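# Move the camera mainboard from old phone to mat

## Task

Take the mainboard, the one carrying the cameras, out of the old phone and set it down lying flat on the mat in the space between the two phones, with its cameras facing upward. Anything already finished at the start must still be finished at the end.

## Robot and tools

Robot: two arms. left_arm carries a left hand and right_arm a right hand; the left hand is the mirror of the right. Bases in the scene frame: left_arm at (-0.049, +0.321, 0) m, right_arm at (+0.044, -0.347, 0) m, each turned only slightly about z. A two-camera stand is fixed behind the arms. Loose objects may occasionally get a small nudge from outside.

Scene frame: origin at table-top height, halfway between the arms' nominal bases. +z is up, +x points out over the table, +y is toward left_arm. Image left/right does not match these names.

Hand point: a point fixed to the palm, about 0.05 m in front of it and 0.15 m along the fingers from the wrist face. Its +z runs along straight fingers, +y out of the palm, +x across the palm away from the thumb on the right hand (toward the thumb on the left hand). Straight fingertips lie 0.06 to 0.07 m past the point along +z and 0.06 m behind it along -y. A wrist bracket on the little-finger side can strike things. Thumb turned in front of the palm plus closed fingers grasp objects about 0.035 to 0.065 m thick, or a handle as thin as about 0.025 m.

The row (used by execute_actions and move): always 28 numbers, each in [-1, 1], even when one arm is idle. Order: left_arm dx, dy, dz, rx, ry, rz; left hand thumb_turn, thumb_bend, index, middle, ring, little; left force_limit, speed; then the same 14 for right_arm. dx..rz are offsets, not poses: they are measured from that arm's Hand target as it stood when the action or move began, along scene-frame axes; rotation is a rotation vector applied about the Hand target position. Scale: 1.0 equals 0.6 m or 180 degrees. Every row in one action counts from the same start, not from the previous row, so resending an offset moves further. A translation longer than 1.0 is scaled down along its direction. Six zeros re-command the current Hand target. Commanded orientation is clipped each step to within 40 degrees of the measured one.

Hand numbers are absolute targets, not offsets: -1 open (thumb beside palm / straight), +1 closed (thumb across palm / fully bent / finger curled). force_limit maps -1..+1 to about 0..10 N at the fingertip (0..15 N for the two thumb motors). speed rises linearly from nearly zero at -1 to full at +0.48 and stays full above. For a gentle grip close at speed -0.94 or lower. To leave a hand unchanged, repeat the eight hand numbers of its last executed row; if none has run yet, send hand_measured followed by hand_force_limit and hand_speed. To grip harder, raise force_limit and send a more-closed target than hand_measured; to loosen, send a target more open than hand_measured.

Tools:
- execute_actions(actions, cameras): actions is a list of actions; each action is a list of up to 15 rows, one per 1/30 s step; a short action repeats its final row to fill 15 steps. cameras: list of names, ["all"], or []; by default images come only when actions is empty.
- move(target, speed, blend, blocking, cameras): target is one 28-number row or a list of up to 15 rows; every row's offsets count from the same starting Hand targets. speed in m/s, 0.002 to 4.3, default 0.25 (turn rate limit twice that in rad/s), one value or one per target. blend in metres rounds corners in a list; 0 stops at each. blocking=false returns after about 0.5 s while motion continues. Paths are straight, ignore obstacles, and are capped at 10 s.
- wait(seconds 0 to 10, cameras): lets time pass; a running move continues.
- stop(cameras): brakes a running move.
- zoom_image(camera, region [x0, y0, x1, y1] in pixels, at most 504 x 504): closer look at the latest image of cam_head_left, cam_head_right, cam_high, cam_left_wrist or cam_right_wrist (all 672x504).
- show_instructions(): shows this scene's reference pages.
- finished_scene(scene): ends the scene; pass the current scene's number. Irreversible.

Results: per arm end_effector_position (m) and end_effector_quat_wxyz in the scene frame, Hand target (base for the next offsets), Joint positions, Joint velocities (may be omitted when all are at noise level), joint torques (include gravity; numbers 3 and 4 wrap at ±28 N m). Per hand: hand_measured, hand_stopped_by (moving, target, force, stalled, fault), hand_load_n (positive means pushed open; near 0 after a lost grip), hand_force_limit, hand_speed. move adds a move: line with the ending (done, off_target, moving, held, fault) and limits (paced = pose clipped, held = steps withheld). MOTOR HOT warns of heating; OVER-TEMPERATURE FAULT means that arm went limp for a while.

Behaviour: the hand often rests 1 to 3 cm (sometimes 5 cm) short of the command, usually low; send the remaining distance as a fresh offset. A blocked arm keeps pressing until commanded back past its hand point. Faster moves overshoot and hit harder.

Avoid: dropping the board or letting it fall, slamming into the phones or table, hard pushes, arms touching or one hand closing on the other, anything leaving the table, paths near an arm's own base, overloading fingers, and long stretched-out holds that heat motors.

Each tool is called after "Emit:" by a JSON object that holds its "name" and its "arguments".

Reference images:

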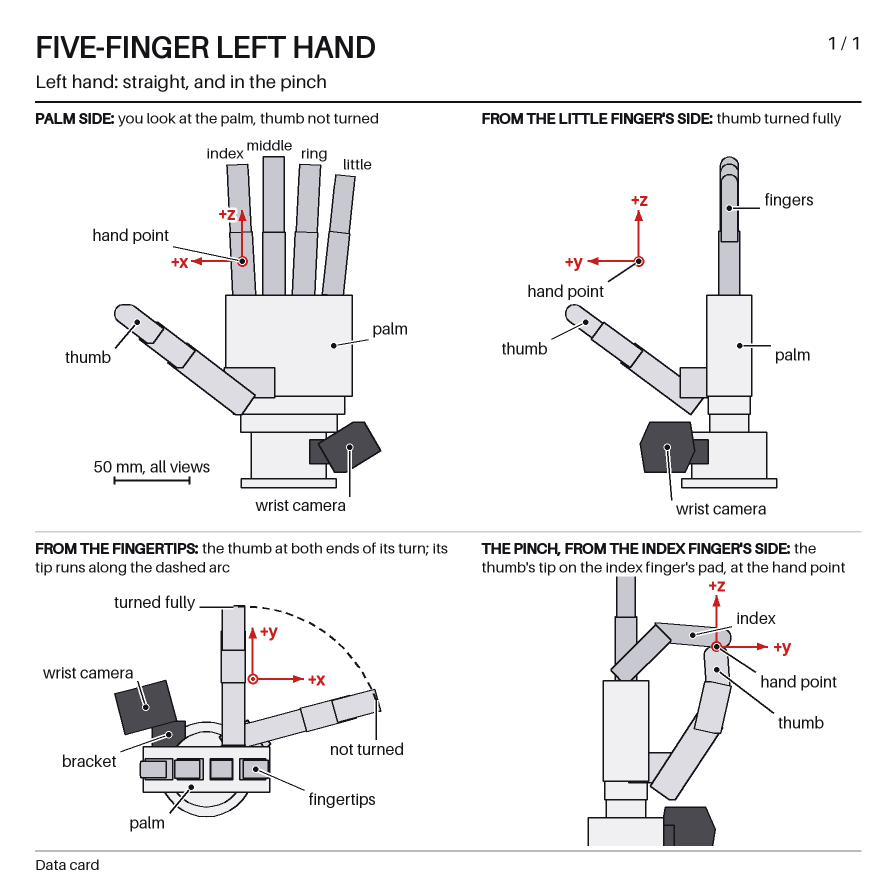

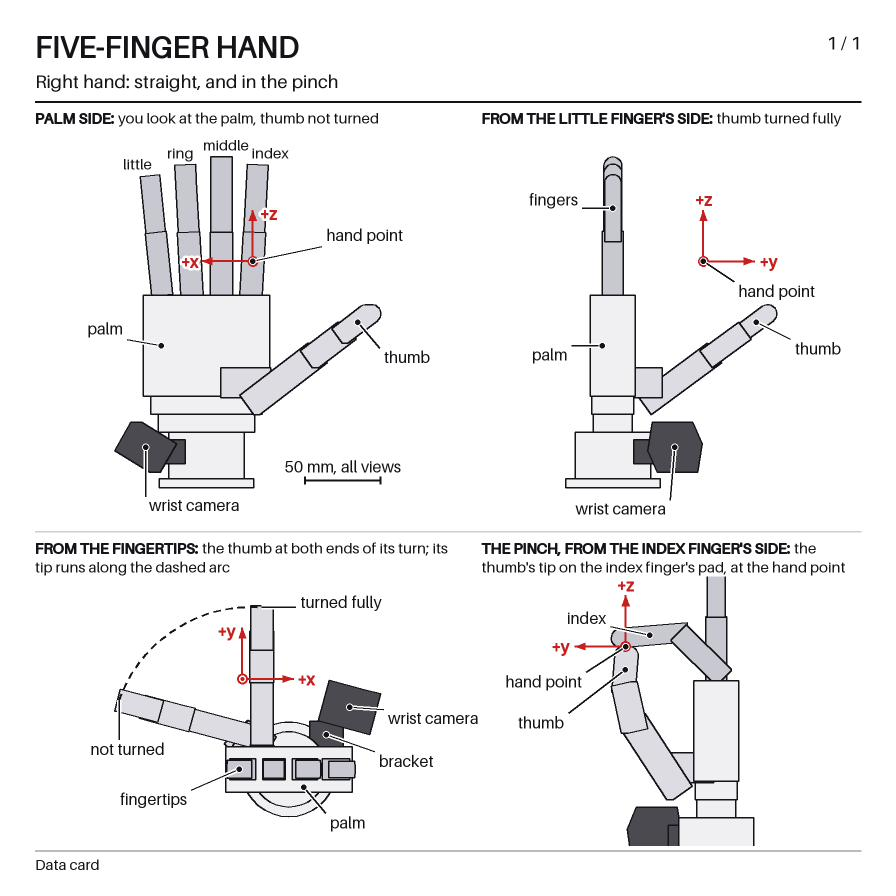

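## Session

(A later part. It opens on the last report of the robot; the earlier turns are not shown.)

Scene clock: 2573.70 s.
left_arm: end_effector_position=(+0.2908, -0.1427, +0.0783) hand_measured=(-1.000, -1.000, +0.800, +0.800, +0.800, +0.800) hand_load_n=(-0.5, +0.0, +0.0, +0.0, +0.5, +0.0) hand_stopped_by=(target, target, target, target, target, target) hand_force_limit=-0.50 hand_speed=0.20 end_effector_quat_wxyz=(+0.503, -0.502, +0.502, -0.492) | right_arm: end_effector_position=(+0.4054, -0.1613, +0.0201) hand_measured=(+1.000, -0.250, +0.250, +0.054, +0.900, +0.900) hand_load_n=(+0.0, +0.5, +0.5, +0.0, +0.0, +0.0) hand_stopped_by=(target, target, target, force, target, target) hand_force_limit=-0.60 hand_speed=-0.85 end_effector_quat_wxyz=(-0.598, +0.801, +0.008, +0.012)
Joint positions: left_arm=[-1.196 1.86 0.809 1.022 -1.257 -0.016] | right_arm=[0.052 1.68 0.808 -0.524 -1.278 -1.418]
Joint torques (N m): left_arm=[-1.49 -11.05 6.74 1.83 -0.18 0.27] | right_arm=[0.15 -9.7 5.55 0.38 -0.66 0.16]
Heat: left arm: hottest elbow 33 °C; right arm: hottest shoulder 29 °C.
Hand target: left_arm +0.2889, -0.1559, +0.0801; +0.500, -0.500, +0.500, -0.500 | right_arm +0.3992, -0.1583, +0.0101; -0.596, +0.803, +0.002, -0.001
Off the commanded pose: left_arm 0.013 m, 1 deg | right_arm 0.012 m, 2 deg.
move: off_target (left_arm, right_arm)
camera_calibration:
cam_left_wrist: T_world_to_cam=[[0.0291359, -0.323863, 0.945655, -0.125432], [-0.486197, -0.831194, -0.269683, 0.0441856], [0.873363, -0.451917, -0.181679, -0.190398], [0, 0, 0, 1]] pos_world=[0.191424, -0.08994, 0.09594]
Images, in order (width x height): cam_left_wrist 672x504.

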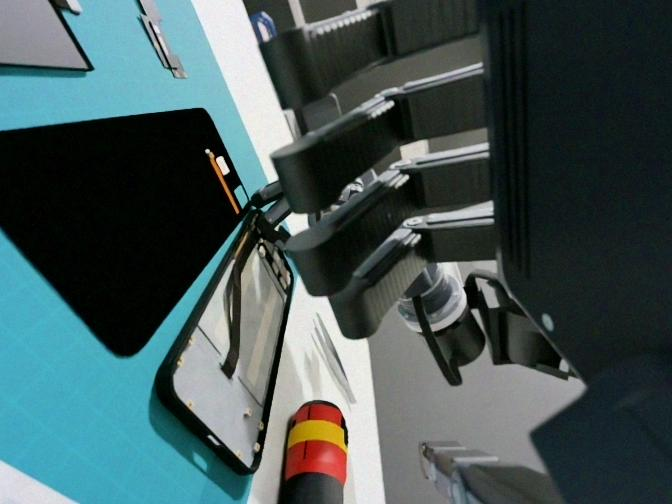

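Emit:
{"name": "move", "arguments": {"target": [[0,0,0,0,0,0,-1,-1,0.8,0.8,0.8,0.8,-0.5,0.2, 0,0,0,0,0,0,1,-0.25,-0.2,-0.2,0.9,0.9,-0.3,0.0],[0,0,0.02,0,0,0,-1,-1,0.8,0.8,0.8,0.8,-0.5,0.2, 0,0,0.17,0,0,0,1,-0.25,-0.2,-0.2,0.9,0.9,-0.3,0.0],[-0.03,0.27,0.08,0,0,0,-1,-1,0.8,0.8,0.8,0.8,-0.5,0.2, 0,0,0.2,0,0,0,1,-0.25,-0.2,-0.2,0.9,0.9,-0.3,0.0]], "speed": 0.12, "cameras": ["cam_left_wrist","cam_head_left","cam_right_wrist"]}}

Scene clock: 2849.33 s.
left_arm: end_effector_position=(+0.2678, +0.0004, +0.1274) hand_measured=(-1.000, -1.000, +0.800, +0.800, +0.800, +0.800) hand_load_n=(-0.5, +0.0, +0.0, +0.0, +0.0, +0.0) hand_stopped_by=(target, target, target, target, target, target) hand_force_limit=-0.50 hand_speed=0.20 end_effector_quat_wxyz=(+0.495, -0.501, +0.498, -0.506) | right_arm: end_effector_position=(+0.3867, -0.1621, +0.1166) hand_measured=(+1.000, -0.250, -0.200, -0.200, +0.900, +0.900) hand_load_n=(+0.0, +0.5, +0.0, +0.0, +0.0, +0.0) hand_stopped_by=(target, target, target, target, target, target) hand_force_limit=-0.30 hand_speed=0.00 end_effector_quat_wxyz=(-0.596, +0.803, -0.014, -0.014)
Joint positions: left_arm=[-1.115 1.446 0.413 1.036 -1.158 -0.011] | right_arm=[0.053 1.467 0.88 -0.861 -1.274 -1.401]
Joint torques (N m): left_arm=[0.62 -7.41 4.48 0.87 0.04 0.26] | right_arm=[0.21 -10.4 11.03 -0.42 -0.78 0.04]
Heat: left arm: hottest elbow 33 °C; right arm: hottest elbow 29 °C.
Hand target: left_arm +0.2709, +0.0061, +0.1280; +0.500, -0.500, +0.500, -0.500 | right_arm +0.3992, -0.1584, +0.1301; -0.595, +0.803, +0.002, -0.002
Off the commanded pose: left_arm 0.006 m, 1 deg | right_arm 0.019 m, 2 deg.
move: off_target (right_arm)
camera_calibration:
cam_left_wrist: T_world_to_cam=[[0.0139216, -0.300778, 0.953593, -0.121808], [-0.498752, -0.828664, -0.254092, 0.166577], [0.866633, -0.472069, -0.16155, -0.0974161], [0, 0, 0, 1]] pos_world=[0.1692, 0.0554119, 0.142744]
cam_right_wrist: T_world_to_cam=[[0.227757, -0.271462, -0.935112, -0.0248945], [-0.81383, -0.580341, -0.0297454, 0.219635], [-0.534609, 0.767798, -0.353101, 0.487043], [0, 0, 0, 1]] pos_world=[0.444793, -0.253245, 0.155229]
Images, in order (width x height): cam_head_left 672x504, cam_left_wrist 672x504, cam_right_wrist 672x504.

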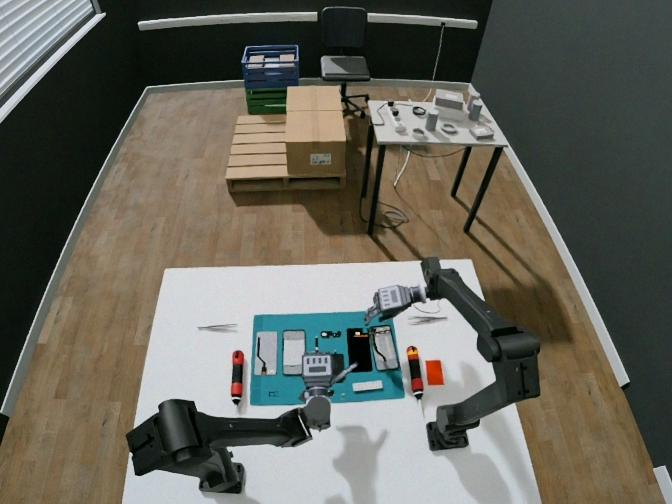

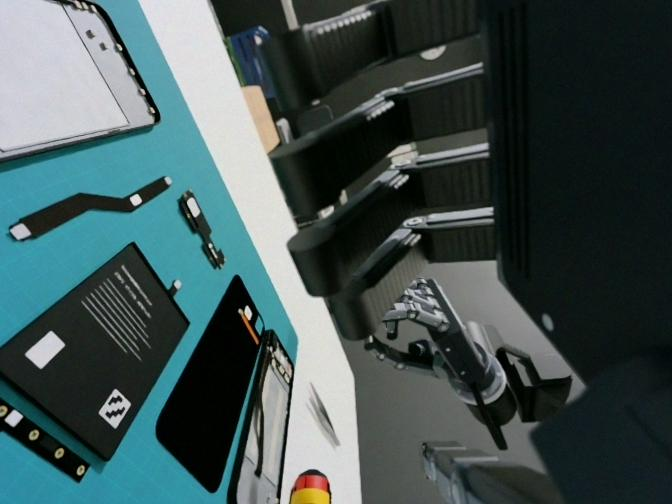

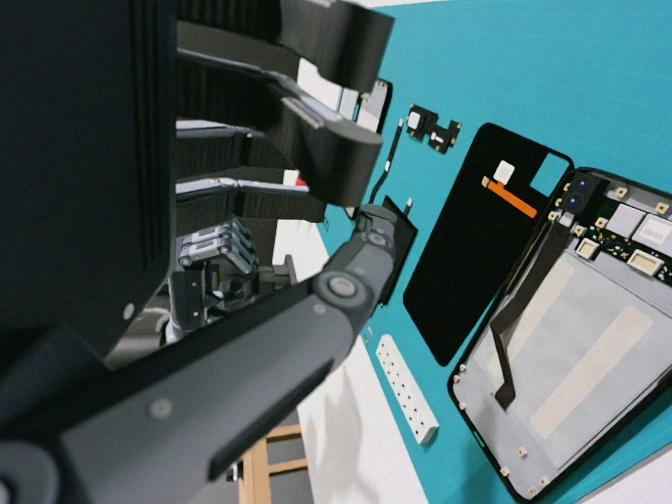

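Emit:
{"name": "move", "arguments": {"target": [[0,0.06,0,0,0,0,-1,-1,0.8,0.8,0.8,0.8,-0.5,0.2, 0.0,-0.01,0.03,-0.0751,-0.0907,-0.4644,-0.15,-0.25,0.2,-1,-1,-1,-0.3,0.0]], "speed": 0.2, "cameras": ["cam_left_wrist","cam_head_left","cam_right_wrist"]}}

Scene clock: 2868.73 s.
left_arm: end_effector_position=(+0.2680, +0.0366, +0.1271) hand_measured=(-1.000, -1.000, +0.800, +0.800, +0.800, +0.800) hand_load_n=(+0.0, +0.0, +0.0, +0.0, +0.0, +0.0) hand_stopped_by=(target, target, target, target, target, target) hand_force_limit=-0.50 hand_speed=0.20 end_effector_quat_wxyz=(+0.495, -0.501, +0.499, -0.505) | right_arm: end_effector_position=(+0.3927, -0.1754, +0.1361) hand_measured=(-0.150, -0.250, +0.200, -1.000, -1.000, -1.000) hand_load_n=(-0.5, +0.5, +0.0, +0.0, +0.0, +0.0) hand_stopped_by=(target, target, target, target, target, target) hand_force_limit=-0.30 hand_speed=0.00 end_effector_quat_wxyz=(-0.334, +0.661, -0.451, +0.498)
Joint positions: left_arm=[-1.063 1.362 0.328 1.036 -1.106 -0.011] | right_arm=[0.755 0.917 0.397 0.138 0.716 -0.124]
Joint torques (N m): left_arm=[0.62 -6.12 4.57 0.95 0.06 0.26] | right_arm=[0.15 -2.08 11.54 1.91 0.28 0.21]
Heat: left arm: hottest elbow 32 °C; right arm: hottest elbow 30 °C.
Hand target: left_arm +0.2709, +0.0421, +0.1282; +0.500, -0.500, +0.499, -0.500 | right_arm +0.3991, -0.1643, +0.1479; -0.350, +0.651, -0.454, +0.497
Off the commanded pose: left_arm 0.006 m, 1 deg | right_arm 0.018 m, 2 deg.
move: off_target (right_arm)
camera_calibration:
cam_left_wrist: T_world_to_cam=[[0.0142438, -0.302165, 0.953149, -0.110694], [-0.499264, -0.828061, -0.255049, 0.196866], [0.866333, -0.47224, -0.162655, -0.0803804], [0, 0, 0, 1]] pos_world=[0.169501, 0.0916102, 0.142644]
cam_right_wrist: T_world_to_cam=[[-0.21844, -0.604379, -0.766166, 0.08221], [-0.659226, 0.670284, -0.340793, 0.418354], [0.719517, 0.430634, -0.544839, -0.0181521], [0, 0, 0, 1]] pos_world=[0.306809, -0.222913, 0.195669]
Images, in order (width x height): cam_head_left 672x504, cam_left_wrist 672x504, cam_right_wrist 672x504.

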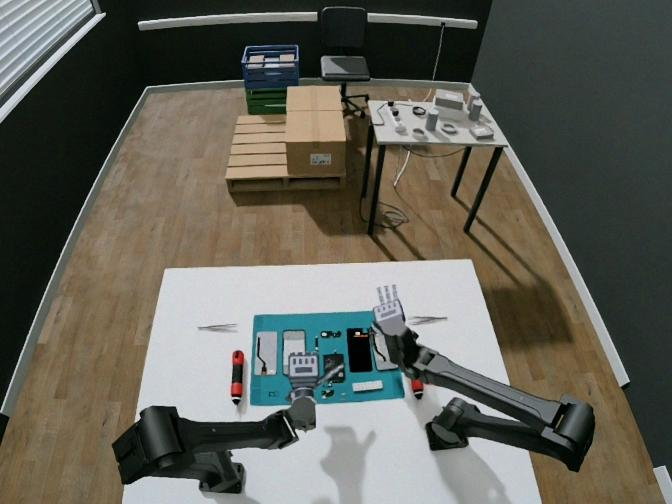

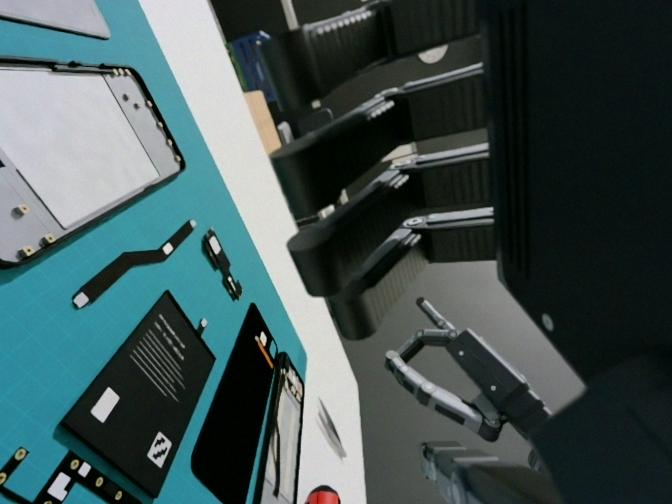

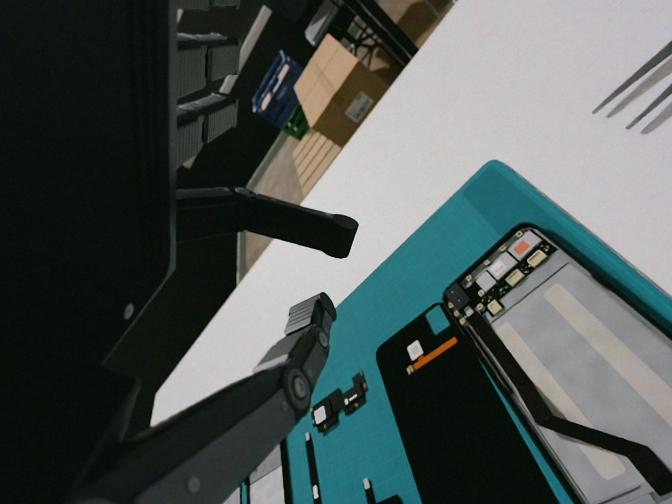

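Emit:
{"name": "zoom_image", "arguments": {"camera": "cam_right_wrist", "region": [270, 190, 490, 350]}}

Emit:
{"name": "zoom_image", "arguments": {"camera": "cam_left_wrist", "region": [380, 280, 560, 440]}}

Scaled by 2.291 from the camera's 672x504 image, which has a finer 960x720 frame.

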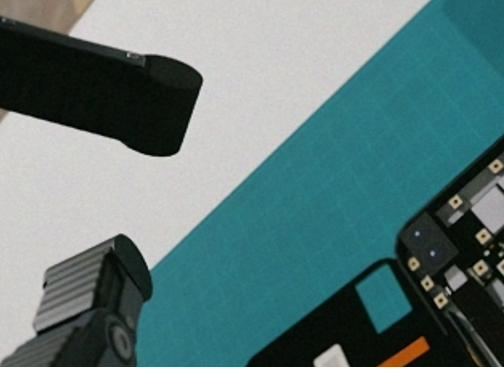

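Scaled by 2.800 from the camera's 672x504 image, which has a finer 960x720 frame.

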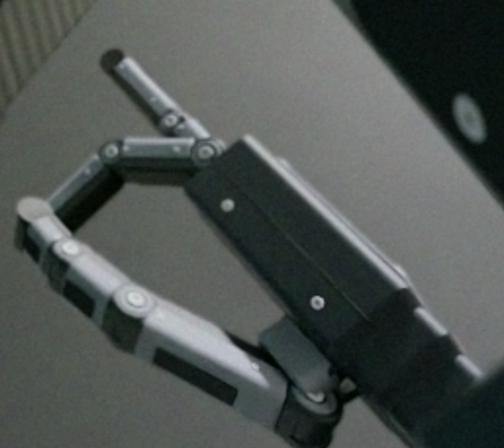

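Emit:
{"name": "move", "arguments": {"target": [[0,0.0,0,0,0,0,-1,-1,0.8,0.8,0.8,0.8,-0.5,0.2, 0.0,0,0,0,0,0,-0.15,-0.1,0.45,-1,-1,-1,-0.6,0.0]], "speed": 0.2, "cameras": ["cam_right_wrist"]}}

Emit:
{"name": "zoom_image", "arguments": {"camera": "cam_right_wrist", "region": [270, 190, 390, 350]}}

Emit:
{"name": "move", "arguments": {"target": [[0,0.0,0,0,0,0,-1,-1,0.8,0.8,0.8,0.8,-0.5,0.2, 0.0,0,0,0,0,0,0.5,-0.1,0.45,-1,-1,-1,-0.8,-0.85]], "speed": 0.2, "cameras": ["cam_right_wrist"]}}

Emit:
{"name": "zoom_image", "arguments": {"camera": "cam_right_wrist", "region": [270, 190, 390, 350]}}

Scene clock: 2922.80 s.
left_arm: end_effector_position=(+0.2680, +0.0366, +0.1271) hand_measured=(-1.000, -1.000, +0.800, +0.800, +0.800, +0.800) hand_load_n=(+0.0, -0.5, +0.0, +0.0, +0.0, +0.0) hand_stopped_by=(target, target, target, target, target, target) hand_force_limit=-0.50 hand_speed=0.20 end_effector_quat_wxyz=(+0.495, -0.501, +0.499, -0.505) | right_arm: end_effector_position=(+0.3927, -0.1755, +0.1361) hand_measured=(-0.150, -0.100, +0.450, -1.000, -1.000, -1.000) hand_load_n=(+0.0, +0.0, +0.0, +0.0, +0.0, +0.0) hand_stopped_by=(target, target, target, target, target, target) hand_force_limit=-0.60 hand_speed=0.00 end_effector_quat_wxyz=(-0.334, +0.661, -0.451, +0.498)
Joint positions: left_arm=[-1.063 1.362 0.328 1.036 -1.106 -0.011] | right_arm=[0.755 0.917 0.397 0.138 0.716 -0.124]
Joint torques (N m): left_arm=[0.62 -6.36 4.56 0.92 0.07 0.24] | right_arm=[0.21 -2.08 11.54 1.92 0.28 0.19]
Heat: left arm: hottest elbow 32 °C; right arm: hottest elbow 31 °C.
Hand target: left_arm +0.2709, +0.0421, +0.1282; +0.500, -0.500, +0.499, -0.500 | right_arm +0.3991, -0.1644, +0.1479; -0.349, +0.651, -0.454, +0.497
Off the commanded pose: left_arm 0.006 m, 1 deg | right_arm 0.017 m, 2 deg.
move: off_target (right_arm)
camera_calibration:
cam_right_wrist: T_world_to_cam=[[-0.218705, -0.604106, -0.766306, 0.0823795], [-0.658923, 0.670658, -0.340645, 0.418315], [0.719714, 0.430435, -0.544735, -0.0182773], [0, 0, 0, 1]] pos_world=[0.306809, -0.222913, 0.195669]
Images, in order (width x height): cam_right_wrist 672x504.

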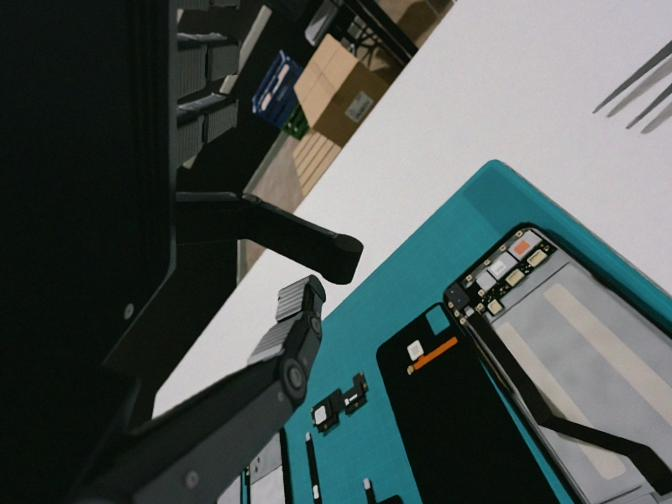

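Scaled by 3.150 from the camera's 672x504 image, which has a finer 960x720 frame.

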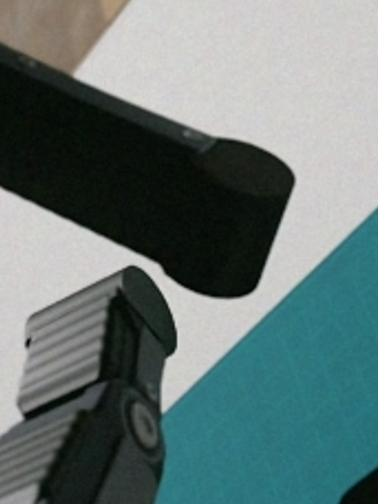

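Scene clock: 2923.87 s.
left_arm: end_effector_position=(+0.2680, +0.0366, +0.1271) hand_measured=(-1.000, -1.000, +0.800, +0.800, +0.800, +0.800) hand_load_n=(+0.0, +0.0, +0.0, +0.0, +0.0, +0.0) hand_stopped_by=(target, target, target, target, target, target) hand_force_limit=-0.50 hand_speed=0.20 end_effector_quat_wxyz=(+0.495, -0.501, +0.499, -0.505) | right_arm: end_effector_position=(+0.3927, -0.1755, +0.1361) hand_measured=(+0.082, -0.100, +0.450, -1.000, -1.000, -1.000) hand_load_n=(+2.0, +0.5, +0.0, +0.0, -0.5, +0.0) hand_stopped_by=(force, target, target, target, target, target) hand_force_limit=-0.80 hand_speed=-0.85 end_effector_quat_wxyz=(-0.334, +0.661, -0.451, +0.498)
Joint positions: left_arm=[-1.063 1.362 0.328 1.036 -1.106 -0.011] | right_arm=[0.755 0.917 0.397 0.138 0.717 -0.123]
Joint torques (N m): left_arm=[0.67 -6.36 4.6 0.95 0.05 0.25] | right_arm=[0.15 -2.02 11.54 1.92 0.27 0.18]
Heat: left arm: hottest elbow 32 °C; right arm: hottest elbow 31 °C.
Hand target: left_arm +0.2709, +0.0421, +0.1282; +0.500, -0.500, +0.499, -0.500 | right_arm +0.3991, -0.1644, +0.1479; -0.349, +0.651, -0.454, +0.497
Off the commanded pose: left_arm 0.006 m, 1 deg | right_arm 0.017 m, 2 deg.
move: off_target (right_arm)
camera_calibration:
cam_right_wrist: T_world_to_cam=[[-0.218879, -0.603489, -0.766741, 0.0825573], [-0.658536, 0.671209, -0.340307, 0.418154], [0.720015, 0.430441, -0.544333, -0.0184293], [0, 0, 0, 1]] pos_world=[0.306709, -0.222914, 0.195569]
Images, in order (width x height): cam_right_wrist 672x504.

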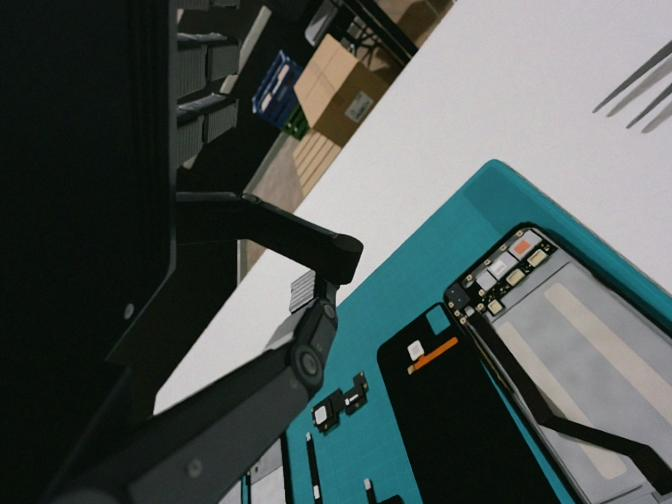

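Scaled by 3.150 from the camera's 672x504 image, which has a finer 960x720 frame.

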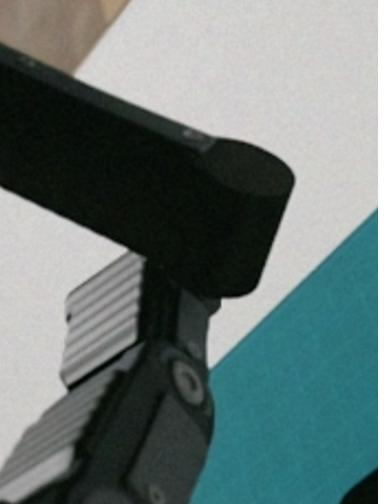

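Emit:
{"name": "move", "arguments": {"target": [[0,0.0,0,0,0,0,-1,-1,0.8,0.8,0.8,0.8,-0.5,0.2, 0.0,0,0,0,0,0,-0.4,-0.03,0.45,-1,-1,-1,-0.6,0.0],[0,0.0,0,0,0,0,-1,-1,0.8,0.8,0.8,0.8,-0.5,0.2, 0.048,0.0,-0.12,0,0,0,-0.4,-0.03,0.45,-1,-1,-1,-0.6,0.0]], "speed": 0.1, "cameras": ["cam_right_wrist","cam_left_wrist"]}}

Emit:
{"name": "zoom_image", "arguments": {"camera": "cam_right_wrist", "region": [280, 200, 440, 360]}}

Scene clock: 2990.07 s.
left_arm: end_effector_position=(+0.2680, +0.0366, +0.1271) hand_measured=(-1.000, -1.000, +0.800, +0.800, +0.800, +0.800) hand_load_n=(+0.0, +0.0, +0.0, +0.0, +0.0, +0.0) hand_stopped_by=(target, target, target, target, target, target) hand_force_limit=-0.50 hand_speed=0.20 end_effector_quat_wxyz=(+0.495, -0.501, +0.499, -0.505) | right_arm: end_effector_position=(+0.4266, -0.1594, +0.0811) hand_measured=(-0.400, -0.030, +0.450, -1.000, -1.000, -1.000) hand_load_n=(+0.0, +0.0, +0.0, +0.0, +0.0, +0.0) hand_stopped_by=(target, target, target, target, target, target) hand_force_limit=-0.60 hand_speed=0.00 end_effector_quat_wxyz=(-0.357, +0.649, -0.456, +0.494)
Joint positions: left_arm=[-1.063 1.362 0.328 1.036 -1.106 -0.011] | right_arm=[0.703 1.222 0.362 0.53 0.654 -0.126]
Joint torques (N m): left_arm=[0.62 -6.36 4.56 0.9 0.06 0.25] | right_arm=[-1.67 -4.31 7.12 2 0.04 -0.11]
Heat: left arm: hottest elbow 31 °C; right arm: hottest elbow 32 °C.
Hand target: left_arm +0.2709, +0.0421, +0.1282; +0.500, -0.500, +0.499, -0.500 | right_arm +0.4278, -0.1643, +0.0759; -0.349, +0.652, -0.454, +0.497
Off the commanded pose: left_arm 0.006 m, 1 deg | right_arm 0.007 m, 1 deg.
move: done
camera_calibration:
cam_left_wrist: T_world_to_cam=[[0.0142438, -0.302165, 0.953149, -0.110694], [-0.499264, -0.828061, -0.255049, 0.196866], [0.866333, -0.47224, -0.162655, -0.0803804], [0, 0, 0, 1]] pos_world=[0.169501, 0.0916102, 0.142644]
cam_right_wrist: T_world_to_cam=[[-0.19602, -0.568557, -0.798949, 0.0560157], [-0.655842, 0.681724, -0.324227, 0.410227], [0.729004, 0.46043, -0.506515, -0.0818568], [0, 0, 0, 1]] pos_world=[0.339699, -0.210125, 0.136299]
Images, in order (width x height): cam_left_wrist 672x504, cam_right_wrist 672x504.

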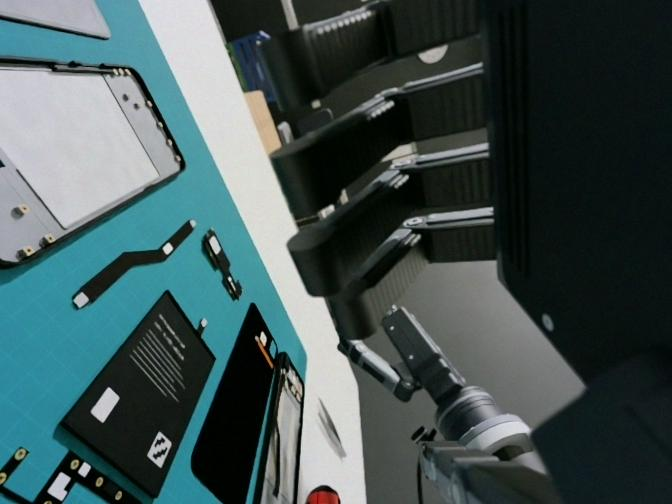

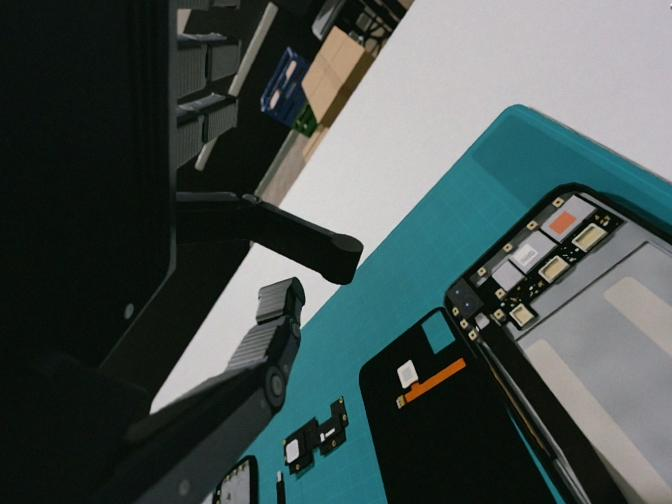

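Scaled by 3.150 from the camera's 672x504 image, which has a finer 960x720 frame.

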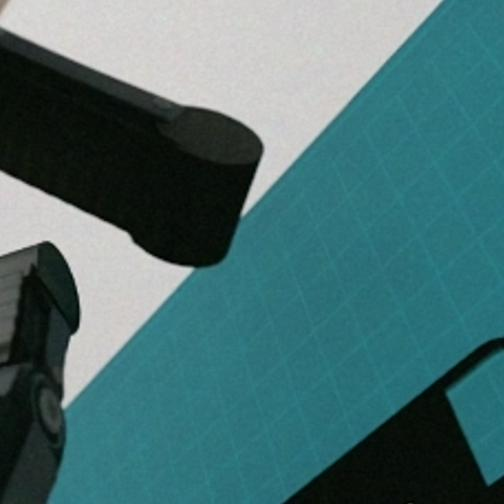

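Emit:
{"name": "zoom_image", "arguments": {"camera": "cam_right_wrist", "region": [430, 250, 510, 330]}}

Scaled by 6.300 from the camera's 672x504 image, which has a finer 960x720 frame.

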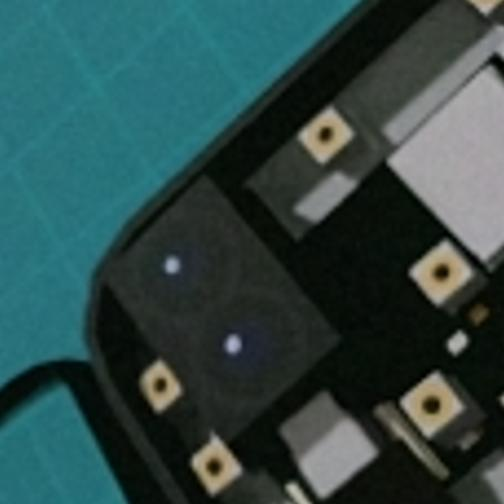

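Emit:
{"name": "move", "arguments": {"target": [[0,0.0,0,0,0,0,-1,-1,0.8,0.8,0.8,0.8,-0.5,0.2, 0.0,-0.025,-0.075,0,0,0,-0.4,-0.03,0.45,-1,-1,-1,-0.6,0.0]], "speed": 0.06, "cameras": ["cam_right_wrist","cam_left_wrist"]}}

Emit:
{"name": "zoom_image", "arguments": {"camera": "cam_right_wrist", "region": [290, 200, 430, 340]}}

Scene clock: 3061.83 s.
left_arm: end_effector_position=(+0.2680, +0.0366, +0.1271) hand_measured=(-1.000, -1.000, +0.800, +0.800, +0.800, +0.800) hand_load_n=(+0.0, +0.5, +0.0, +0.0, +0.0, +0.0) hand_stopped_by=(target, target, target, target, target, target) hand_force_limit=-0.50 hand_speed=0.20 end_effector_quat_wxyz=(+0.495, -0.501, +0.499, -0.505) | right_arm: end_effector_position=(+0.4278, -0.1737, +0.0363) hand_measured=(-0.400, -0.030, +0.450, -1.000, -1.000, -1.000) hand_load_n=(+0.0, +0.0, +0.0, +0.0, +0.0, +0.0) hand_stopped_by=(target, target, target, target, target, target) hand_force_limit=-0.60 hand_speed=0.00 end_effector_quat_wxyz=(-0.357, +0.648, -0.456, +0.494)
Joint positions: left_arm=[-1.063 1.362 0.328 1.036 -1.106 -0.011] | right_arm=[0.659 1.402 0.298 0.785 0.613 -0.144]
Joint torques (N m): left_arm=[0.62 -6.24 4.56 0.92 0.05 0.25] | right_arm=[-1.67 -5.07 5.34 2.07 0.03 -0.1]
Heat: left arm: hottest elbow 31 °C; right arm: hottest elbow 31 °C.
Hand target: left_arm +0.2709, +0.0421, +0.1282; +0.500, -0.500, +0.499, -0.500 | right_arm +0.4279, -0.1793, +0.0310; -0.350, +0.651, -0.454, +0.497
Off the commanded pose: left_arm 0.006 m, 1 deg | right_arm 0.008 m, 1 deg.
move: done
camera_calibration:
cam_left_wrist: T_world_to_cam=[[0.0142438, -0.302165, 0.953149, -0.110694], [-0.499264, -0.828061, -0.255049, 0.196866], [0.866333, -0.47224, -0.162655, -0.0803804], [0, 0, 0, 1]] pos_world=[0.169501, 0.0916102, 0.142644]
cam_right_wrist: T_world_to_cam=[[-0.19479, -0.567762, -0.799814, 0.0119301], [-0.655374, 0.682027, -0.324536, 0.406112], [0.729754, 0.460961, -0.504949, -0.0991], [0, 0, 0, 1]] pos_world=[0.340798, -0.224525, 0.0912996]
Images, in order (width x height): cam_left_wrist 672x504, cam_right_wrist 672x504.

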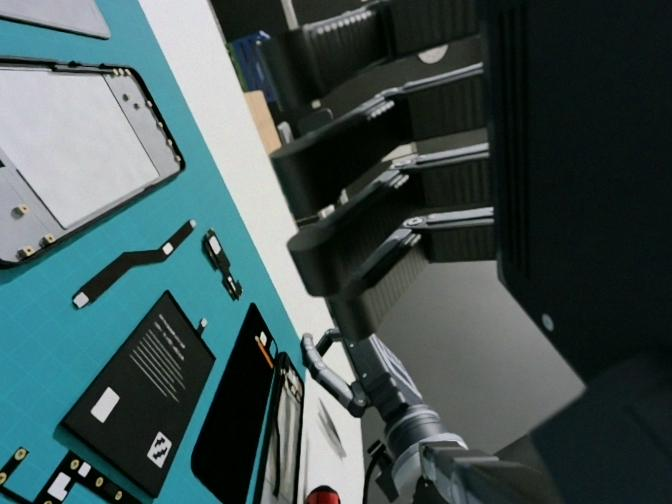

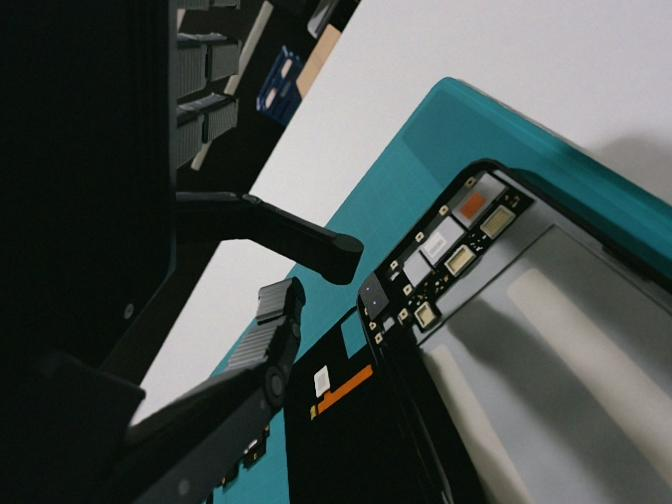

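Scaled by 3.600 from the camera's 672x504 image, which has a finer 960x720 frame.

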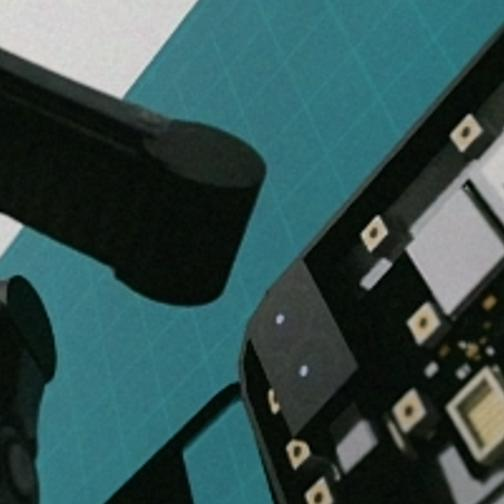

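Emit:
{"name": "move", "arguments": {"target": [[0,0.0,0,0,0,0,-1,-1,0.8,0.8,0.8,0.8,-0.5,0.2, -0.006,0.0,-0.022,0,0,0,-0.4,-0.03,0.45,-1,-1,-1,-0.6,0.0]], "speed": 0.05, "cameras": ["cam_right_wrist","cam_left_wrist"]}}

Emit:
{"name": "zoom_image", "arguments": {"camera": "cam_right_wrist", "region": [280, 200, 420, 340]}}

Scene clock: 3080.87 s.
left_arm: end_effector_position=(+0.2680, +0.0366, +0.1271) hand_measured=(-1.000, -1.000, +0.800, +0.800, +0.800, +0.800) hand_load_n=(-0.5, +0.0, +0.0, +0.0, +0.0, +0.5) hand_stopped_by=(target, target, target, target, target, target) hand_force_limit=-0.50 hand_speed=0.20 end_effector_quat_wxyz=(+0.495, -0.501, +0.499, -0.505) | right_arm: end_effector_position=(+0.4258, -0.1757, +0.0228) hand_measured=(-0.400, -0.030, +0.450, -1.000, -1.000, -1.000) hand_load_n=(+0.0, +0.0, +0.0, +0.0, +0.0, +0.0) hand_stopped_by=(target, target, target, target, target, target) hand_force_limit=-0.60 hand_speed=0.00 end_effector_quat_wxyz=(-0.356, +0.648, -0.457, +0.495)
Joint positions: left_arm=[-1.063 1.362 0.328 1.036 -1.106 -0.011] | right_arm=[0.659 1.465 0.284 0.861 0.615 -0.144]
Joint torques (N m): left_arm=[0.5 -6.3 4.6 0.92 0.06 0.25] | right_arm=[-0.91 -5.36 4.68 2.09 0.22 -0.06]
Heat: left arm: hottest elbow 31 °C; right arm: hottest elbow 30 °C.
Hand target: left_arm +0.2709, +0.0421, +0.1282; +0.500, -0.500, +0.499, -0.500 | right_arm +0.4243, -0.1793, +0.0177; -0.349, +0.652, -0.454, +0.497
Off the commanded pose: left_arm 0.006 m, 1 deg | right_arm 0.006 m, 1 deg.
move: done
camera_calibration:
cam_left_wrist: T_world_to_cam=[[0.0142438, -0.302165, 0.953149, -0.110694], [-0.499264, -0.828061, -0.255049, 0.196866], [0.866333, -0.47224, -0.162655, -0.0803804], [0, 0, 0, 1]] pos_world=[0.169501, 0.0916102, 0.142644]
cam_right_wrist: T_world_to_cam=[[-0.196622, -0.568838, -0.798601, 0.000200254], [-0.654234, 0.682777, -0.325259, 0.40142], [0.730286, 0.458519, -0.506402, -0.10412], [0, 0, 0, 1]] pos_world=[0.338699, -0.226225, 0.0779985]
Images, in order (width x height): cam_left_wrist 672x504, cam_right_wrist 672x504.

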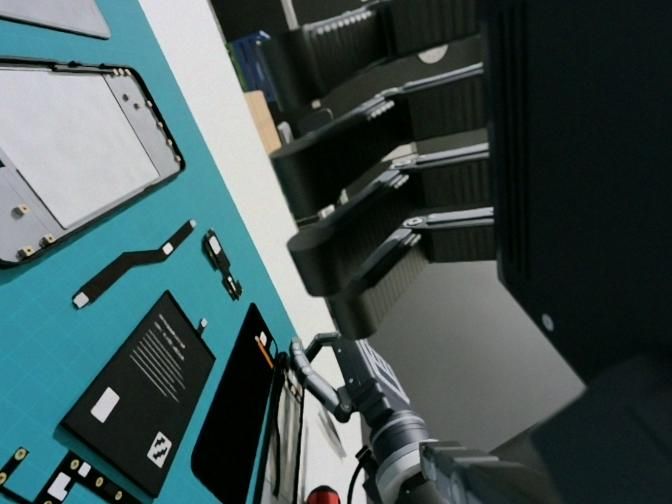

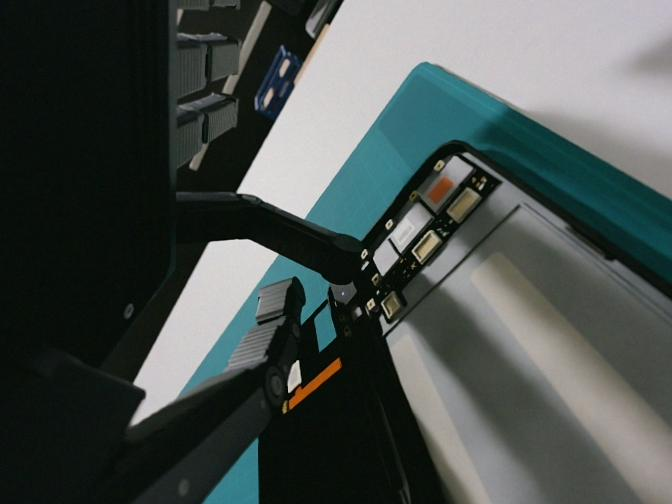

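Scaled by 3.600 from the camera's 672x504 image, which has a finer 960x720 frame.

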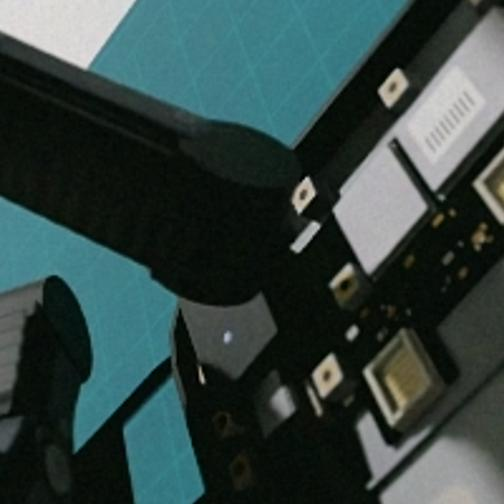

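Emit:
{"name": "move", "arguments": {"target": [[0,0.0,0,0,0,0,-1,-1,0.8,0.8,0.8,0.8,-0.5,0.2, 0.004,0.003,-0.010,0,0,0,-0.4,-0.03,0.45,-1,-1,-1,-0.6,0.0]], "speed": 0.05, "cameras": ["cam_right_wrist","cam_left_wrist"]}}

Emit:
{"name": "zoom_image", "arguments": {"camera": "cam_right_wrist", "region": [280, 200, 420, 340]}}

Emit:
{"name": "zoom_image", "arguments": {"camera": "cam_left_wrist", "region": [250, 310, 370, 430]}}

Scene clock: 3127.97 s.
left_arm: end_effector_position=(+0.2680, +0.0366, +0.1271) hand_measured=(-1.000, -1.000, +0.800, +0.800, +0.800, +0.800) hand_load_n=(+0.0, +0.0, +0.0, +0.0, +0.0, +0.0) hand_stopped_by=(target, target, target, target, target, target) hand_force_limit=-0.50 hand_speed=0.20 end_effector_quat_wxyz=(+0.495, -0.501, +0.499, -0.505) | right_arm: end_effector_position=(+0.4264, -0.1757, +0.0161) hand_measured=(-0.400, -0.030, +0.450, -1.000, -1.000, -1.000) hand_load_n=(+0.0, +0.0, -1.0, +0.0, -0.5, +0.0) hand_stopped_by=(target, target, target, target, target, target) hand_force_limit=-0.60 hand_speed=0.00 end_effector_quat_wxyz=(-0.355, +0.648, -0.457, +0.495)
Joint positions: left_arm=[-1.063 1.362 0.328 1.036 -1.106 -0.011] | right_arm=[0.659 1.502 0.284 0.896 0.617 -0.144]
Joint torques (N m): left_arm=[0.73 -6.36 4.59 0.94 0.05 0.25] | right_arm=[-0.97 -5.54 4.85 2.1 0.13 -0.06]
Heat: left arm: hottest elbow 31 °C; right arm: hottest elbow 29 °C.
Hand target: left_arm +0.2709, +0.0421, +0.1282; +0.500, -0.500, +0.499, -0.500 | right_arm +0.4267, -0.1775, +0.0118; -0.350, +0.651, -0.454, +0.497
Off the commanded pose: left_arm 0.006 m, 1 deg | right_arm 0.005 m, 1 deg.
move: done
camera_calibration:
cam_left_wrist: T_world_to_cam=[[0.0142438, -0.302165, 0.953149, -0.110694], [-0.499264, -0.828061, -0.255049, 0.196866], [0.866333, -0.47224, -0.162655, -0.0803804], [0, 0, 0, 1]] pos_world=[0.169501, 0.0916102, 0.142644]
cam_right_wrist: T_world_to_cam=[[-0.198703, -0.569737, -0.797444, -0.00433959], [-0.653032, 0.683693, -0.325748, 0.399396], [0.730798, 0.456029, -0.507909, -0.108572], [0, 0, 0, 1]] pos_world=[0.339301, -0.226025, 0.0714974]
Images, in order (width x height): cam_left_wrist 672x504, cam_right_wrist 672x504.

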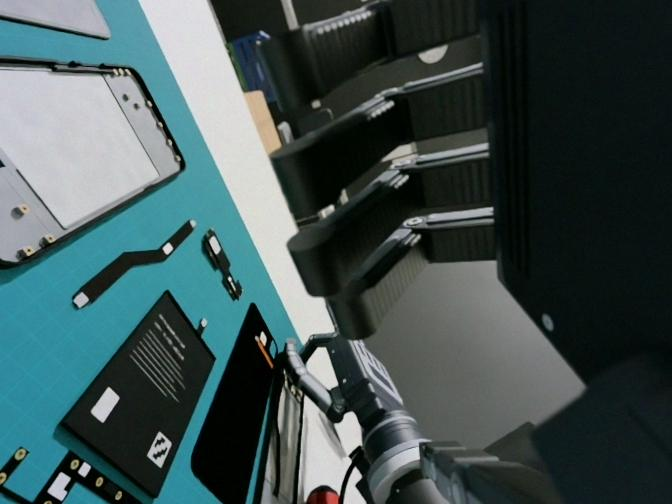

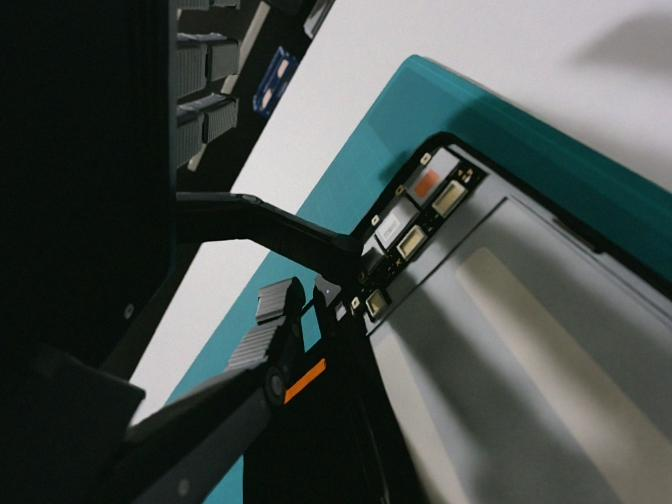

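Scaled by 3.600 from the camera's 672x504 image, which has a finer 960x720 frame.

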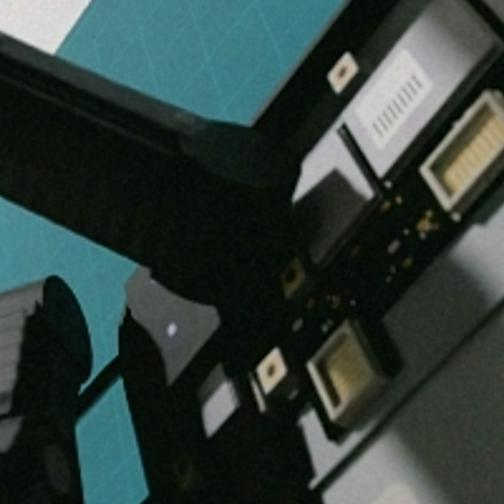

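Scaled by 4.200 from the camera's 672x504 image, which has a finer 960x720 frame.

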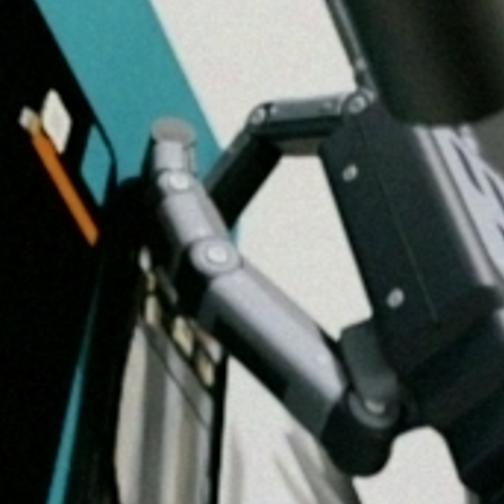

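Emit:
{"name": "move", "arguments": {"target": [[0,0.0,0,0,0,0,-1,-1,0.8,0.8,0.8,0.8,-0.5,0.2, 0,0,0,0,0,0,0.1,-0.03,0.45,-1,-1,-1,-0.7,-0.85]], "speed": 0.05, "cameras": ["cam_right_wrist","cam_left_wrist"]}}

Emit:
{"name": "zoom_image", "arguments": {"camera": "cam_right_wrist", "region": [280, 200, 420, 340]}}

Emit:
{"name": "zoom_image", "arguments": {"camera": "cam_left_wrist", "region": [250, 310, 370, 430]}}

Scene clock: 3142.37 s.
left_arm: end_effector_position=(+0.2680, +0.0366, +0.1271) hand_measured=(-1.000, -1.000, +0.800, +0.800, +0.800, +0.800) hand_load_n=(+0.0, +0.0, +0.0, +0.0, +0.0, +0.0) hand_stopped_by=(target, target, target, target, target, target) hand_force_limit=-0.50 hand_speed=0.20 end_effector_quat_wxyz=(+0.495, -0.501, +0.499, -0.505) | right_arm: end_effector_position=(+0.4265, -0.1757, +0.0161) hand_measured=(-0.168, -0.030, +0.450, -1.000, -1.000, -1.000) hand_load_n=(+2.5, +0.5, +0.0, +0.0, +0.0, +0.0) hand_stopped_by=(force, target, target, target, target, target) hand_force_limit=-0.70 hand_speed=-0.85 end_effector_quat_wxyz=(-0.355, +0.648, -0.457, +0.495)
Joint positions: left_arm=[-1.063 1.362 0.328 1.036 -1.106 -0.011] | right_arm=[0.659 1.502 0.284 0.897 0.617 -0.144]
Joint torques (N m): left_arm=[0.79 -6.36 4.63 0.91 0.05 0.24] | right_arm=[-0.91 -5.42 4.85 2.04 0.13 -0.06]
Heat: left arm: hottest elbow 31 °C; right arm: hottest elbow 29 °C.
Hand target: left_arm +0.2709, +0.0421, +0.1282; +0.500, -0.500, +0.499, -0.500 | right_arm +0.4267, -0.1775, +0.0118; -0.350, +0.651, -0.454, +0.497
Off the commanded pose: left_arm 0.006 m, 1 deg | right_arm 0.005 m, 1 deg.
move: done
camera_calibration:
cam_left_wrist: T_world_to_cam=[[0.0142438, -0.302165, 0.953149, -0.110694], [-0.499264, -0.828061, -0.255049, 0.196866], [0.866333, -0.47224, -0.162655, -0.0803804], [0, 0, 0, 1]] pos_world=[0.169501, 0.0916102, 0.142644]
cam_right_wrist: T_world_to_cam=[[-0.198432, -0.569636, -0.797584, -0.00442146], [-0.652975, 0.683701, -0.325846, 0.399285], [0.730923, 0.456144, -0.507626, -0.108705], [0, 0, 0, 1]] pos_world=[0.339301, -0.225925, 0.0713975]
Images, in order (width x height): cam_left_wrist 672x504, cam_right_wrist 672x504.

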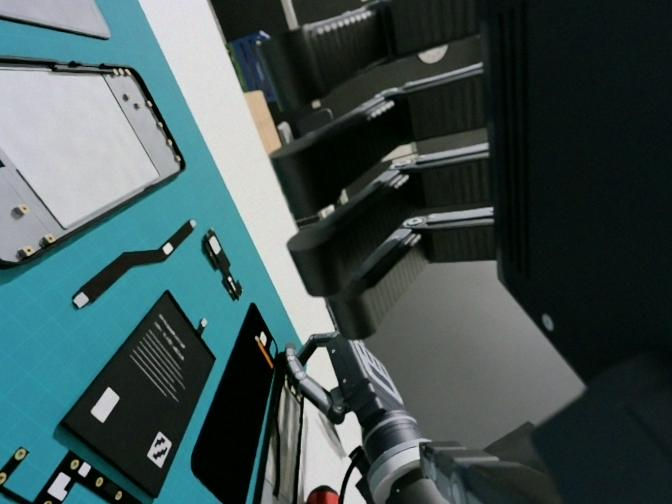

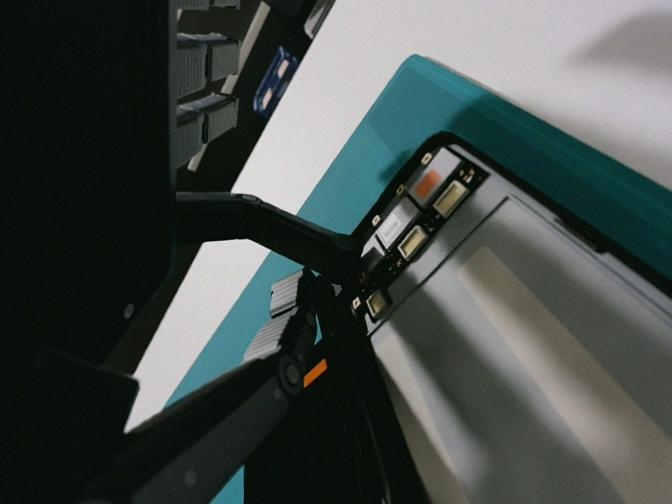

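Scaled by 3.600 from the camera's 672x504 image, which has a finer 960x720 frame.

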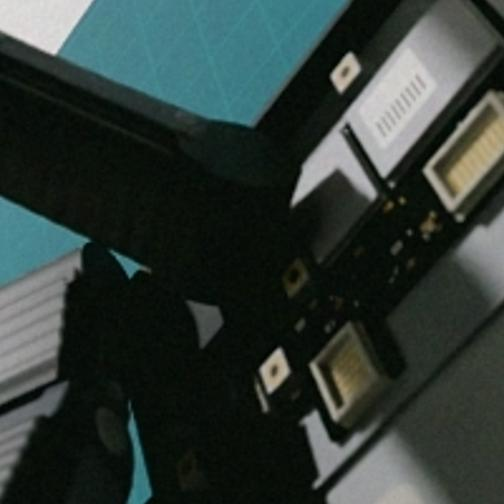

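Scaled by 4.200 from the camera's 672x504 image, which has a finer 960x720 frame.

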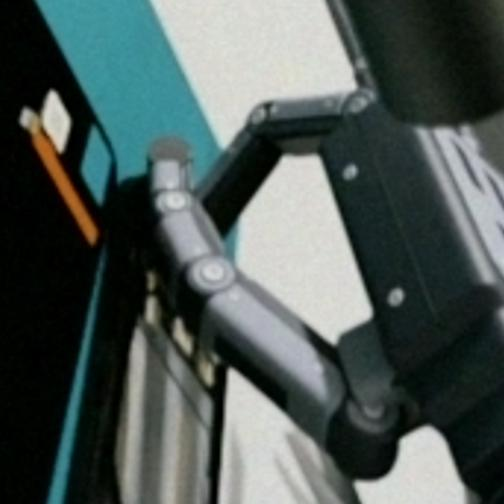

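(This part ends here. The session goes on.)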